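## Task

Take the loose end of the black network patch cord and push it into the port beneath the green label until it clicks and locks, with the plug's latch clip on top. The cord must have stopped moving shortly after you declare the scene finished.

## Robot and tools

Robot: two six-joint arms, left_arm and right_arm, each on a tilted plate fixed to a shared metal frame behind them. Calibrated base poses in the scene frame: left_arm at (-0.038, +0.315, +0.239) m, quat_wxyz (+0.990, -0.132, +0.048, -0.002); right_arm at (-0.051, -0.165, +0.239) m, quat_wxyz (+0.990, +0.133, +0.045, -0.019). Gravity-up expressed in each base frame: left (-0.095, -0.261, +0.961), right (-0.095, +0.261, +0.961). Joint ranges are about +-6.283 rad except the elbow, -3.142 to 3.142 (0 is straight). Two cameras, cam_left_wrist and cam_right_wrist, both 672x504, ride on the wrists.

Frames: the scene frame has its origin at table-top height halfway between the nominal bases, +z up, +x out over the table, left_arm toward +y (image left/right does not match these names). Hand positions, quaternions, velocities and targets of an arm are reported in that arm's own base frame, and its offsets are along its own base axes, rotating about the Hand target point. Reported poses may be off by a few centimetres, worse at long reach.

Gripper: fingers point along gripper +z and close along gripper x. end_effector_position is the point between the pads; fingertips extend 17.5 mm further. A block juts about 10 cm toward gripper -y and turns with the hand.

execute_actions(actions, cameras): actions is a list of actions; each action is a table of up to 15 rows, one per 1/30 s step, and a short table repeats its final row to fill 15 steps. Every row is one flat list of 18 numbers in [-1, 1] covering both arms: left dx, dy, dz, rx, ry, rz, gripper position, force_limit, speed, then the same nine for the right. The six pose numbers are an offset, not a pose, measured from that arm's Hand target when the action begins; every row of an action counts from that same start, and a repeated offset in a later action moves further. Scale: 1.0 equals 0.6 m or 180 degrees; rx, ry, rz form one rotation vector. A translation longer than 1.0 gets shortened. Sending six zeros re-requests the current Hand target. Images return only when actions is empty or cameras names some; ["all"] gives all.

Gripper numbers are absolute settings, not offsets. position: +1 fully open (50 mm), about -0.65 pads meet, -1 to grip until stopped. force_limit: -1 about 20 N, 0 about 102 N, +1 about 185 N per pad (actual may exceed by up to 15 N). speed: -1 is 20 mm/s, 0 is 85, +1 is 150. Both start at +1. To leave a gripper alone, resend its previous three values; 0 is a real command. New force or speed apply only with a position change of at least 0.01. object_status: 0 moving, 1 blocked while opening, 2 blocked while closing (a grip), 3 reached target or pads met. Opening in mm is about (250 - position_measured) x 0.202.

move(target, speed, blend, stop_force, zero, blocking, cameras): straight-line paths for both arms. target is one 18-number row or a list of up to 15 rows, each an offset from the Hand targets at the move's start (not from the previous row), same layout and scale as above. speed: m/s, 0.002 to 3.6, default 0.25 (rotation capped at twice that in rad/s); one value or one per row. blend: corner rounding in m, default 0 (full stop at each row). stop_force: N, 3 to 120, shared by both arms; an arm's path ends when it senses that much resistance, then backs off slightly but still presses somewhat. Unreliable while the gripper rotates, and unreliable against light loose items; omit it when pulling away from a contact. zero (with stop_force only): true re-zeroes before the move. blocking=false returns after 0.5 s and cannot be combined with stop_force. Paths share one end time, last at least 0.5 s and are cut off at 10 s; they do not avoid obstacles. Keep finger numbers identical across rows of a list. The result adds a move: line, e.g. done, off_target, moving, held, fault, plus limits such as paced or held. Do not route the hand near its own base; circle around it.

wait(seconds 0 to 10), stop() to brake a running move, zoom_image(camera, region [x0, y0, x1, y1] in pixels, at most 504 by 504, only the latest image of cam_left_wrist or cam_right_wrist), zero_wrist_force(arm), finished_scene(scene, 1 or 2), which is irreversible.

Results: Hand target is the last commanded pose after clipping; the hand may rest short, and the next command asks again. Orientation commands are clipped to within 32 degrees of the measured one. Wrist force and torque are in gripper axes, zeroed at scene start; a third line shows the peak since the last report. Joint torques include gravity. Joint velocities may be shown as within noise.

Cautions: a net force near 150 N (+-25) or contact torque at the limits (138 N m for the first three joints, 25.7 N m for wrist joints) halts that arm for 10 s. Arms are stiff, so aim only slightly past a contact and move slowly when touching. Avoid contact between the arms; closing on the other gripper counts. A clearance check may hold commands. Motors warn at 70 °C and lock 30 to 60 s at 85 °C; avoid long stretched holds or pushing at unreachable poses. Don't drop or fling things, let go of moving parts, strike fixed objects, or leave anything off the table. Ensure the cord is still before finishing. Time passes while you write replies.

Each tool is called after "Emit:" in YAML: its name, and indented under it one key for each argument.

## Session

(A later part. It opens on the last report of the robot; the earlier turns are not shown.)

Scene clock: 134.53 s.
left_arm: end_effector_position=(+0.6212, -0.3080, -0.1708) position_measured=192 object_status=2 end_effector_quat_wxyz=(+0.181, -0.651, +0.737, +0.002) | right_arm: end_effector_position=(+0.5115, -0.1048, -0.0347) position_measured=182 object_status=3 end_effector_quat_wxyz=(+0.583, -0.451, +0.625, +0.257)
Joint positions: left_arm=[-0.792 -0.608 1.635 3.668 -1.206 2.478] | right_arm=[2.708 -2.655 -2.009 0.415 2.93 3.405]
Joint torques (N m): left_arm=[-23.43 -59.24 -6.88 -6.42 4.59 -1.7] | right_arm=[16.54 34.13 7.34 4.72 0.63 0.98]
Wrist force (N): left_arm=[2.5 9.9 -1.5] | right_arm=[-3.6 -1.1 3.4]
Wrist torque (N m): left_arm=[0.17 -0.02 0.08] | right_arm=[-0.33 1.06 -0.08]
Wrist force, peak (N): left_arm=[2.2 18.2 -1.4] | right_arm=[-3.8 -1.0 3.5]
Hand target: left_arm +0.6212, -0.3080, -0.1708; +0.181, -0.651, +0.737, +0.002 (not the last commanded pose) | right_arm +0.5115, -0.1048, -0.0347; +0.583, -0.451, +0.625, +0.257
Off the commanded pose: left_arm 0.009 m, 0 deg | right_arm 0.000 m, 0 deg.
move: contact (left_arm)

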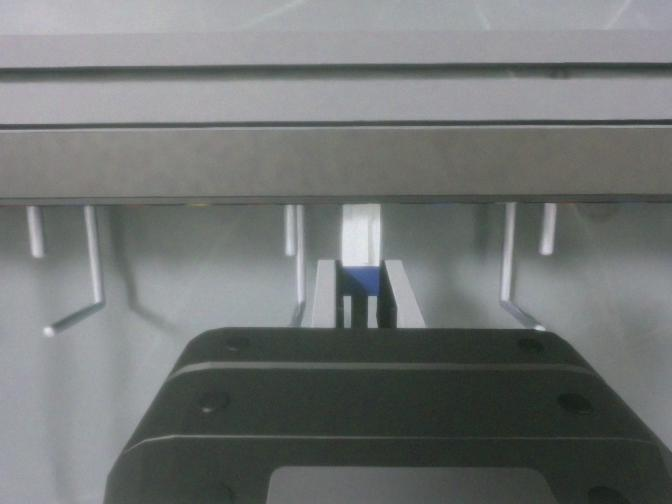

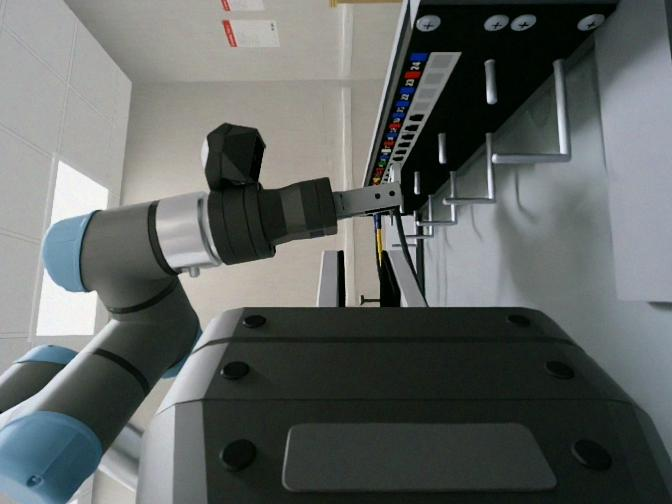

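Emit:
move:
  target: [-0.0018,0.0004,-0.001,0,0,0,-1,-0.6,-0.7,0,0,0,0,0,0,-0.2,-0.9,-1]
  speed: 0.02

Emit:
move:
  target: [0.0262,-0.0032,0.0025,0,0,0,-1,-0.6,-0.7,0,0,0,0,0,0,-0.2,-0.9,-1]
  speed: 0.01
  stop_force: 13
  cameras: ["all"]

Emit:
zoom_image:
  camera: "cam_right_wrist"
  region: [375, 145, 415, 185]

Scene clock: 138.73 s.
left_arm: end_effector_position=(+0.6202, -0.3077, -0.1714) position_measured=192 object_status=2 end_effector_quat_wxyz=(+0.181, -0.651, +0.737, +0.002) | right_arm: end_effector_position=(+0.5115, -0.1048, -0.0347) position_measured=182 object_status=3 end_effector_quat_wxyz=(+0.583, -0.451, +0.625, +0.257)
Joint positions: left_arm=[-0.793 -0.608 1.638 3.665 -1.206 2.477] | right_arm=[2.708 -2.655 -2.009 0.415 2.93 3.405]
Joint torques (N m): left_arm=[-25.8 -57.5 -3.44 -5.21 -0.14 -1.86] | right_arm=[16.77 34.22 7.82 4.63 0.9 0.84]
Wrist force (N): left_arm=[0.7 0.3 -0.5] | right_arm=[-3.4 -1.2 3.5]
Wrist torque (N m): left_arm=[0.06 -0.08 0.15] | right_arm=[-0.35 1.04 -0.09]
Wrist force, peak (N): left_arm=[2.3 10.4 -0.6] | right_arm=[-3.7 -1.2 3.6]
Hand target: left_arm +0.6201, -0.3077, -0.1714; +0.181, -0.651, +0.737, +0.002 | right_arm +0.5115, -0.1048, -0.0347; +0.583, -0.451, +0.625, +0.257
Off the commanded pose: left_arm 0.000 m, 0 deg | right_arm 0.000 m, 0 deg.
move: done

Scene clock: 140.83 s.
left_arm: end_effector_position=(+0.6302, -0.3089, -0.1705) position_measured=192 object_status=2 end_effector_quat_wxyz=(+0.181, -0.651, +0.737, +0.002) | right_arm: end_effector_position=(+0.5115, -0.1048, -0.0347) position_measured=182 object_status=3 end_effector_quat_wxyz=(+0.583, -0.451, +0.625, +0.257)
Joint positions: left_arm=[-0.783 -0.598 1.607 3.682 -1.207 2.487] | right_arm=[2.708 -2.655 -2.009 0.415 2.93 3.405]
Joint torques (N m): left_arm=[-24.27 -63.03 -8.41 -6.79 5.3 -1.91] | right_arm=[16.54 34.59 7.77 4.71 0.78 0.91]
Wrist force (N): left_arm=[3.9 12.4 2.9] | right_arm=[-3.5 -1.0 3.3]
Wrist torque (N m): left_arm=[0.21 0.04 0.08] | right_arm=[-0.32 1.06 -0.08]
Wrist force, peak (N): left_arm=[2.0 22.3 -1.5] | right_arm=[-3.8 -1.3 3.5]
Hand target: left_arm +0.6302, -0.3090, -0.1705; +0.181, -0.651, +0.737, +0.002 (not the last commanded pose) | right_arm +0.5115, -0.1048, -0.0347; +0.583, -0.451, +0.625, +0.257
Off the commanded pose: left_arm 0.006 m, 0 deg | right_arm 0.000 m, 0 deg.
move: contact (left_arm)

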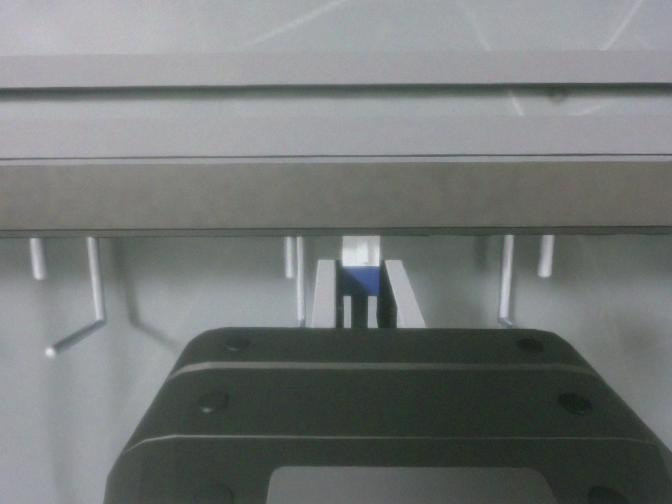

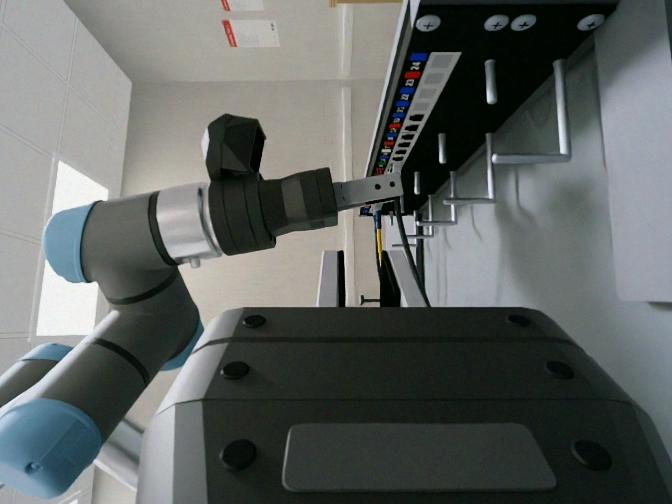

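Scaled by 12.600 from the camera's 672x504 image, which has a finer 960x720 frame.

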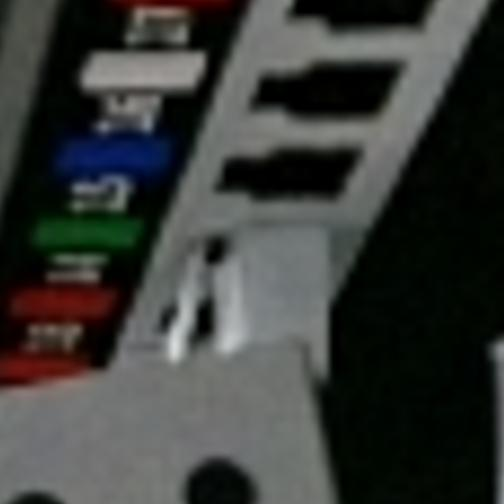

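Emit:
move:
  target: [0.01,-0.0012,0.001,0,0,0,-1,-0.6,-0.7,0,0,0,0,0,0,-0.2,-0.9,-1]
  speed: 0.006
  stop_force: 26
  cameras: ["cam_left_wrist"]

Emit:
move:
  target: [-0.0032,0.0003,-0.0003,0,0,0,-1,-0.6,-0.7,0,0,0,0,0,0,-0.2,-0.9,-1]
  speed: 0.006

Emit:
move:
  target: [-0.008,0.0009,-0.0008,0,0,0,-1,-0.6,-0.7,0,0,0,0,0,0,-0.2,-0.9,-1]
  speed: 0.004
  stop_force: 12
  cameras: ["cam_left_wrist"]

Scene clock: 146.57 s.
left_arm: end_effector_position=(+0.6362, -0.3097, -0.1699) position_measured=192 object_status=2 end_effector_quat_wxyz=(+0.181, -0.651, +0.737, +0.002) | right_arm: end_effector_position=(+0.5115, -0.1048, -0.0347) position_measured=182 object_status=3 end_effector_quat_wxyz=(+0.583, -0.451, +0.625, +0.257)
Joint positions: left_arm=[-0.777 -0.591 1.589 3.692 -1.207 2.493] | right_arm=[2.708 -2.655 -2.009 0.415 2.93 3.405]
Joint torques (N m): left_arm=[-1.28 -45.22 -39.9 -6.99 2.78 2.22] | right_arm=[16.52 33.47 7.39 4.7 0.8 1.03]
Wrist force (N): left_arm=[0.9 29.5 -1.1] | right_arm=[-3.8 -1.1 3.4]
Wrist torque (N m): left_arm=[0.29 0.08 -0.02] | right_arm=[-0.33 1.10 -0.09]
Wrist force, peak (N): left_arm=[2.6 36.3 -5.0] | right_arm=[-3.8 -1.1 3.4]
Hand target: left_arm +0.6362, -0.3097, -0.1699; +0.181, -0.651, +0.737, +0.002 | right_arm +0.5115, -0.1048, -0.0347; +0.583, -0.451, +0.625, +0.257
Off the commanded pose: left_arm 0.000 m, 0 deg | right_arm 0.000 m, 0 deg.
move: done
Images, in order (width x height): cam_left_wrist 672x504.

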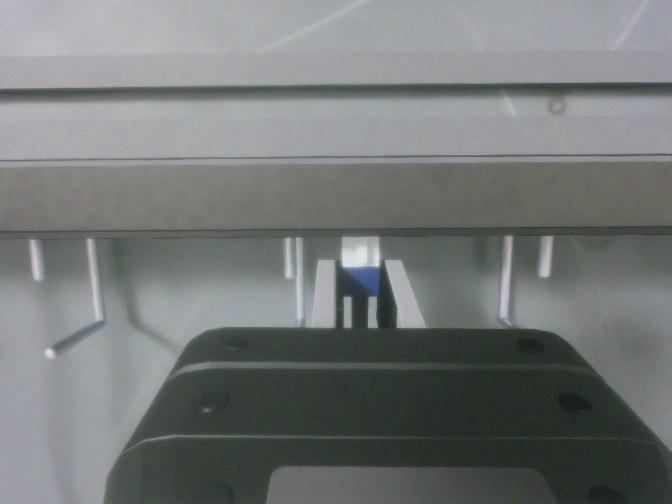

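Scene clock: 147.27 s.
left_arm: end_effector_position=(+0.6344, -0.3095, -0.1700) position_measured=192 object_status=2 end_effector_quat_wxyz=(+0.181, -0.651, +0.737, +0.002) | right_arm: end_effector_position=(+0.5115, -0.1048, -0.0347) position_measured=182 object_status=3 end_effector_quat_wxyz=(+0.583, -0.451, +0.625, +0.257)
Joint positions: left_arm=[-0.779 -0.593 1.595 3.689 -1.207 2.491] | right_arm=[2.708 -2.655 -2.009 0.415 2.93 3.405]
Joint torques (N m): left_arm=[-28.55 -59.88 -4.85 -5.36 1.67 -1.54] | right_arm=[16.27 33.99 7.34 4.83 0.83 0.96]
Wrist force (N): left_arm=[0.8 -4.3 4.2] | right_arm=[-3.6 -1.0 3.4]
Wrist torque (N m): left_arm=[-0.37 -0.10 0.15] | right_arm=[-0.31 1.07 -0.09]
Wrist force, peak (N): left_arm=[1.2 30.0 -1.1] | right_arm=[-3.7 -1.1 3.6]
Hand target: left_arm +0.6343, -0.3095, -0.1701; +0.181, -0.651, +0.737, +0.002 | right_arm +0.5115, -0.1048, -0.0347; +0.583, -0.451, +0.625, +0.257
Off the commanded pose: left_arm 0.000 m, 0 deg | right_arm 0.000 m, 0 deg.
move: done

Scene clock: 148.77 s.
left_arm: end_effector_position=(+0.6337, -0.3094, -0.1701) position_measured=192 object_status=2 end_effector_quat_wxyz=(+0.181, -0.651, +0.737, +0.002) | right_arm: end_effector_position=(+0.5115, -0.1048, -0.0347) position_measured=182 object_status=3 end_effector_quat_wxyz=(+0.583, -0.451, +0.625, +0.257)
Joint positions: left_arm=[-0.78 -0.594 1.597 3.688 -1.207 2.491] | right_arm=[2.708 -2.655 -2.009 0.415 2.93 3.405]
Joint torques (N m): left_arm=[-11.11 -34.02 -22.77 -0.8 -2.6 2.12] | right_arm=[16.32 34 7.36 4.65 0.74 1.01]
Wrist force (N): left_arm=[0.6 -14.7 5.5] | right_arm=[-3.6 -1.2 3.5]
Wrist torque (N m): left_arm=[-0.53 -0.02 0.14] | right_arm=[-0.34 1.07 -0.09]
Wrist force, peak (N): left_arm=[1.3 -18.6 6.5] | right_arm=[-3.7 -1.2 3.6]
Hand target: left_arm +0.6337, -0.3094, -0.1701; +0.181, -0.651, +0.737, +0.002 (not the last commanded pose) | right_arm +0.5115, -0.1048, -0.0347; +0.583, -0.451, +0.625, +0.257
Off the commanded pose: left_arm 0.004 m, 0 deg | right_arm 0.000 m, 0 deg.
move: contact (left_arm)
Images, in order (width x height): cam_left_wrist 672x504.

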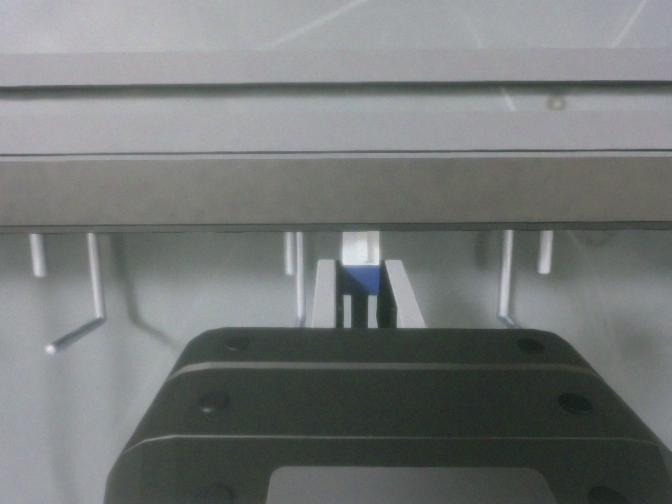

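Latched (holds an 18 N pull). Release and retreat.

Emit:
move:
  target: [0.0012,-0.0001,0.0001,0,0,0,-1,-0.6,-0.7,0,0,0,0,0,0,-0.2,-0.9,-1]
  speed: 0.01

Emit:
execute_actions:
  actions:
    - [[0,0,0,0,0,0,0,-0.6,-1,0,0,0,0,0,0,-0.2,-0.9,-1]]
    - [[0,0,0,0,0,0,0,-0.6,-1,0,0,0,0,0,0,-0.2,-0.9,-1]]

Emit:
move:
  target: [-0.048,-0.036,0.14,0,0,0,0,-0.6,-1,0,0,0,0,0,0,-0.2,-0.9,-1]
  speed: 0.08

Emit:
wait:
  seconds: 4
  cameras: ["all"]

Emit:
zoom_image:
  camera: "cam_left_wrist"
  region: [250, 100, 450, 250]

Scene clock: 153.43 s.
left_arm: end_effector_position=(+0.6344, -0.3095, -0.1701) position_measured=192 object_status=2 end_effector_quat_wxyz=(+0.181, -0.651, +0.737, +0.002) | right_arm: end_effector_position=(+0.5115, -0.1048, -0.0347) position_measured=182 object_status=3 end_effector_quat_wxyz=(+0.583, -0.451, +0.625, +0.257)
Joint positions: left_arm=[-0.779 -0.593 1.595 3.689 -1.207 2.492] | right_arm=[2.708 -2.655 -2.009 0.415 2.93 3.405]
Joint torques (N m): left_arm=[-7.51 -37.4 -30.75 -2.6 -1.26 2.38] | right_arm=[16.72 34.23 7.99 4.76 0.85 0.9]
Wrist force (N): left_arm=[-1.0 4.1 1.3] | right_arm=[-3.5 -1.1 3.3]
Wrist torque (N m): left_arm=[-0.12 0.05 0.04] | right_arm=[-0.33 1.05 -0.09]
Wrist force, peak (N): left_arm=[0.5 -15.1 5.9] | right_arm=[-3.7 -1.2 3.7]
Hand target: left_arm +0.6344, -0.3095, -0.1700; +0.181, -0.651, +0.737, +0.002 | right_arm +0.5115, -0.1048, -0.0347; +0.583, -0.451, +0.625, +0.257
Off the commanded pose: left_arm 0.000 m, 0 deg | right_arm 0.000 m, 0 deg.
move: done

Scene clock: 154.63 s.
left_arm: end_effector_position=(+0.6345, -0.3095, -0.1700) position_measured=152 object_status=3 end_effector_quat_wxyz=(+0.181, -0.651, +0.737, +0.002) | right_arm: end_effector_position=(+0.5115, -0.1048, -0.0347) position_measured=182 object_status=3 end_effector_quat_wxyz=(+0.583, -0.451, +0.625, +0.257)
Joint positions: left_arm=[-0.779 -0.593 1.594 3.689 -1.207 2.492] | right_arm=[2.708 -2.655 -2.009 0.415 2.93 3.405]
Joint torques (N m): left_arm=[-6.77 -41.73 -13.49 -4.41 2.68 1.51] | right_arm=[16.31 33.83 7.92 4.74 0.74 0.93]
Wrist force (N): left_arm=[0.4 -1.1 -1.0] | right_arm=[-3.3 -1.1 3.5]
Wrist torque (N m): left_arm=[-0.16 -0.05 0.11] | right_arm=[-0.33 1.02 -0.09]
Wrist force, peak (N): left_arm=[-0.4 4.5 1.7] | right_arm=[-3.6 -1.1 3.6]
Hand target: left_arm +0.6344, -0.3095, -0.1700; +0.181, -0.651, +0.737, +0.002 | right_arm +0.5115, -0.1048, -0.0347; +0.583, -0.451, +0.625, +0.257
Off the commanded pose: left_arm 0.000 m, 0 deg | right_arm 0.000 m, 0 deg.
Step readings (end_effector_position of left_arm | right_arm):
0: (+0.6344, -0.3095, -0.1701) | (+0.5115, -0.1048, -0.0347)
1: (+0.6344, -0.3095, -0.1701) | (+0.5115, -0.1048, -0.0347)
2: (+0.6344, -0.3095, -0.1700) | (+0.5115, -0.1048, -0.0347)
4: (+0.6344, -0.3095, -0.1700) | (+0.5115, -0.1048, -0.0347)
8: (+0.6344, -0.3095, -0.1700) | (+0.5115, -0.1048, -0.0347)
15: (+0.6344, -0.3095, -0.1700) | (+0.5115, -0.1048, -0.0347)
16: (+0.6344, -0.3095, -0.1700) | (+0.5115, -0.1048, -0.0347)
17: (+0.6344, -0.3095, -0.1700) | (+0.5115, -0.1048, -0.0347)
19: (+0.6344, -0.3095, -0.1700) | (+0.5115, -0.1048, -0.0347)
23: (+0.6344, -0.3095, -0.1700) | (+0.5115, -0.1048, -0.0347)
30: (+0.6345, -0.3095, -0.1700) | (+0.5115, -0.1048, -0.0347)

Scene clock: 156.20 s.
left_arm: end_effector_position=(+0.6057, -0.3311, -0.0861) position_measured=152 object_status=3 end_effector_quat_wxyz=(+0.181, -0.651, +0.737, +0.002) | right_arm: end_effector_position=(+0.5115, -0.1048, -0.0347) position_measured=182 object_status=3 end_effector_quat_wxyz=(+0.583, -0.451, +0.625, +0.257)
Joint positions: left_arm=[-0.833 -0.774 1.659 3.826 -1.206 2.433] | right_arm=[2.708 -2.655 -2.009 0.415 2.93 3.405]
Joint torques (N m): left_arm=[-25.33 -54.09 -5.6 -1.3 2.77 -1.77] | right_arm=[16.65 34.54 7.8 4.81 0.97 0.97]
Wrist force (N): left_arm=[0.9 -1.3 -0.4] | right_arm=[-3.5 -1.1 3.3]
Wrist torque (N m): left_arm=[-0.19 -0.12 0.18] | right_arm=[-0.34 1.05 -0.09]
Wrist force, peak (N): left_arm=[0.7 -1.4 -1.9] | right_arm=[-3.7 -1.0 3.6]
Hand target: left_arm +0.6056, -0.3311, -0.0860; +0.181, -0.651, +0.737, +0.002 | right_arm +0.5115, -0.1048, -0.0347; +0.583, -0.451, +0.625, +0.257
Off the commanded pose: left_arm 0.000 m, 0 deg | right_arm 0.000 m, 0 deg.
move: done

Scene clock: 160.20 s.
left_arm: end_effector_position=(+0.6056, -0.3311, -0.0860) position_measured=152 object_status=3 end_effector_quat_wxyz=(+0.181, -0.651, +0.737, +0.002) | right_arm: end_effector_position=(+0.5115, -0.1048, -0.0347) position_measured=182 object_status=3 end_effector_quat_wxyz=(+0.583, -0.451, +0.625, +0.257)
Joint positions: left_arm=[-0.833 -0.774 1.659 3.826 -1.206 2.433] | right_arm=[2.708 -2.655 -2.009 0.415 2.93 3.405]
Joint torques (N m): left_arm=[-25.81 -54.14 -5.35 -1.35 2.58 -1.56] | right_arm=[16.3 33.84 7.42 4.71 0.92 0.86]
Wrist force (N): left_arm=[0.7 -1.1 -0.9] | right_arm=[-3.6 -1.0 3.3]
Wrist torque (N m): left_arm=[-0.16 -0.09 0.18] | right_arm=[-0.30 1.07 -0.08]
Wrist force, peak (N): left_arm=[1.1 -1.2 -1.0] | right_arm=[-3.7 -0.9 3.6]
Hand target: left_arm +0.6056, -0.3311, -0.0860; +0.181, -0.651, +0.737, +0.002 | right_arm +0.5115, -0.1048, -0.0347; +0.583, -0.451, +0.625, +0.257
Tool commands: left_gripper/position=+0.0 left_gripper/force_limit=-0.6 left_gripper/speed=-1.0 right_gripper/position=-0.2 right_gripper/force_limit=-0.9 right_gripper/speed=-1.0
Off the commanded pose: left_arm 0.000 m, 0 deg | right_arm 0.000 m, 0 deg.
wait: 4.00 s; at rest by 0.17 s

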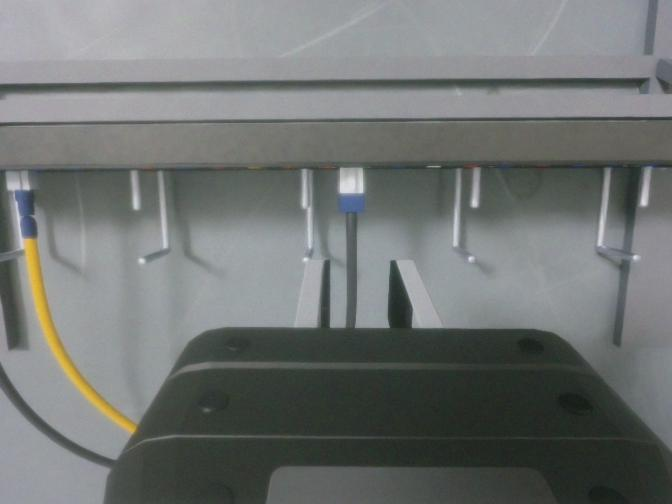

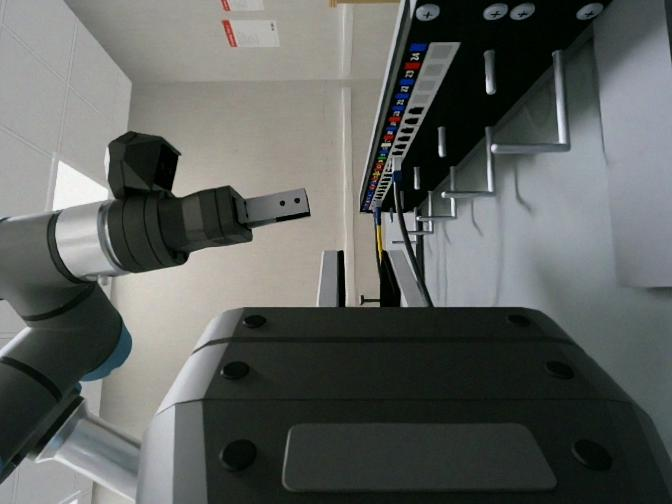

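Scaled by 2.520 from the camera's 672x504 image, which has a finer 960x720 frame.

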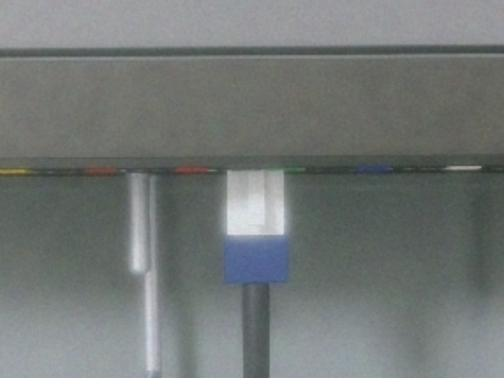

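Emit:
finished_scene:
  scene: 2

The scene is finished: the task was done.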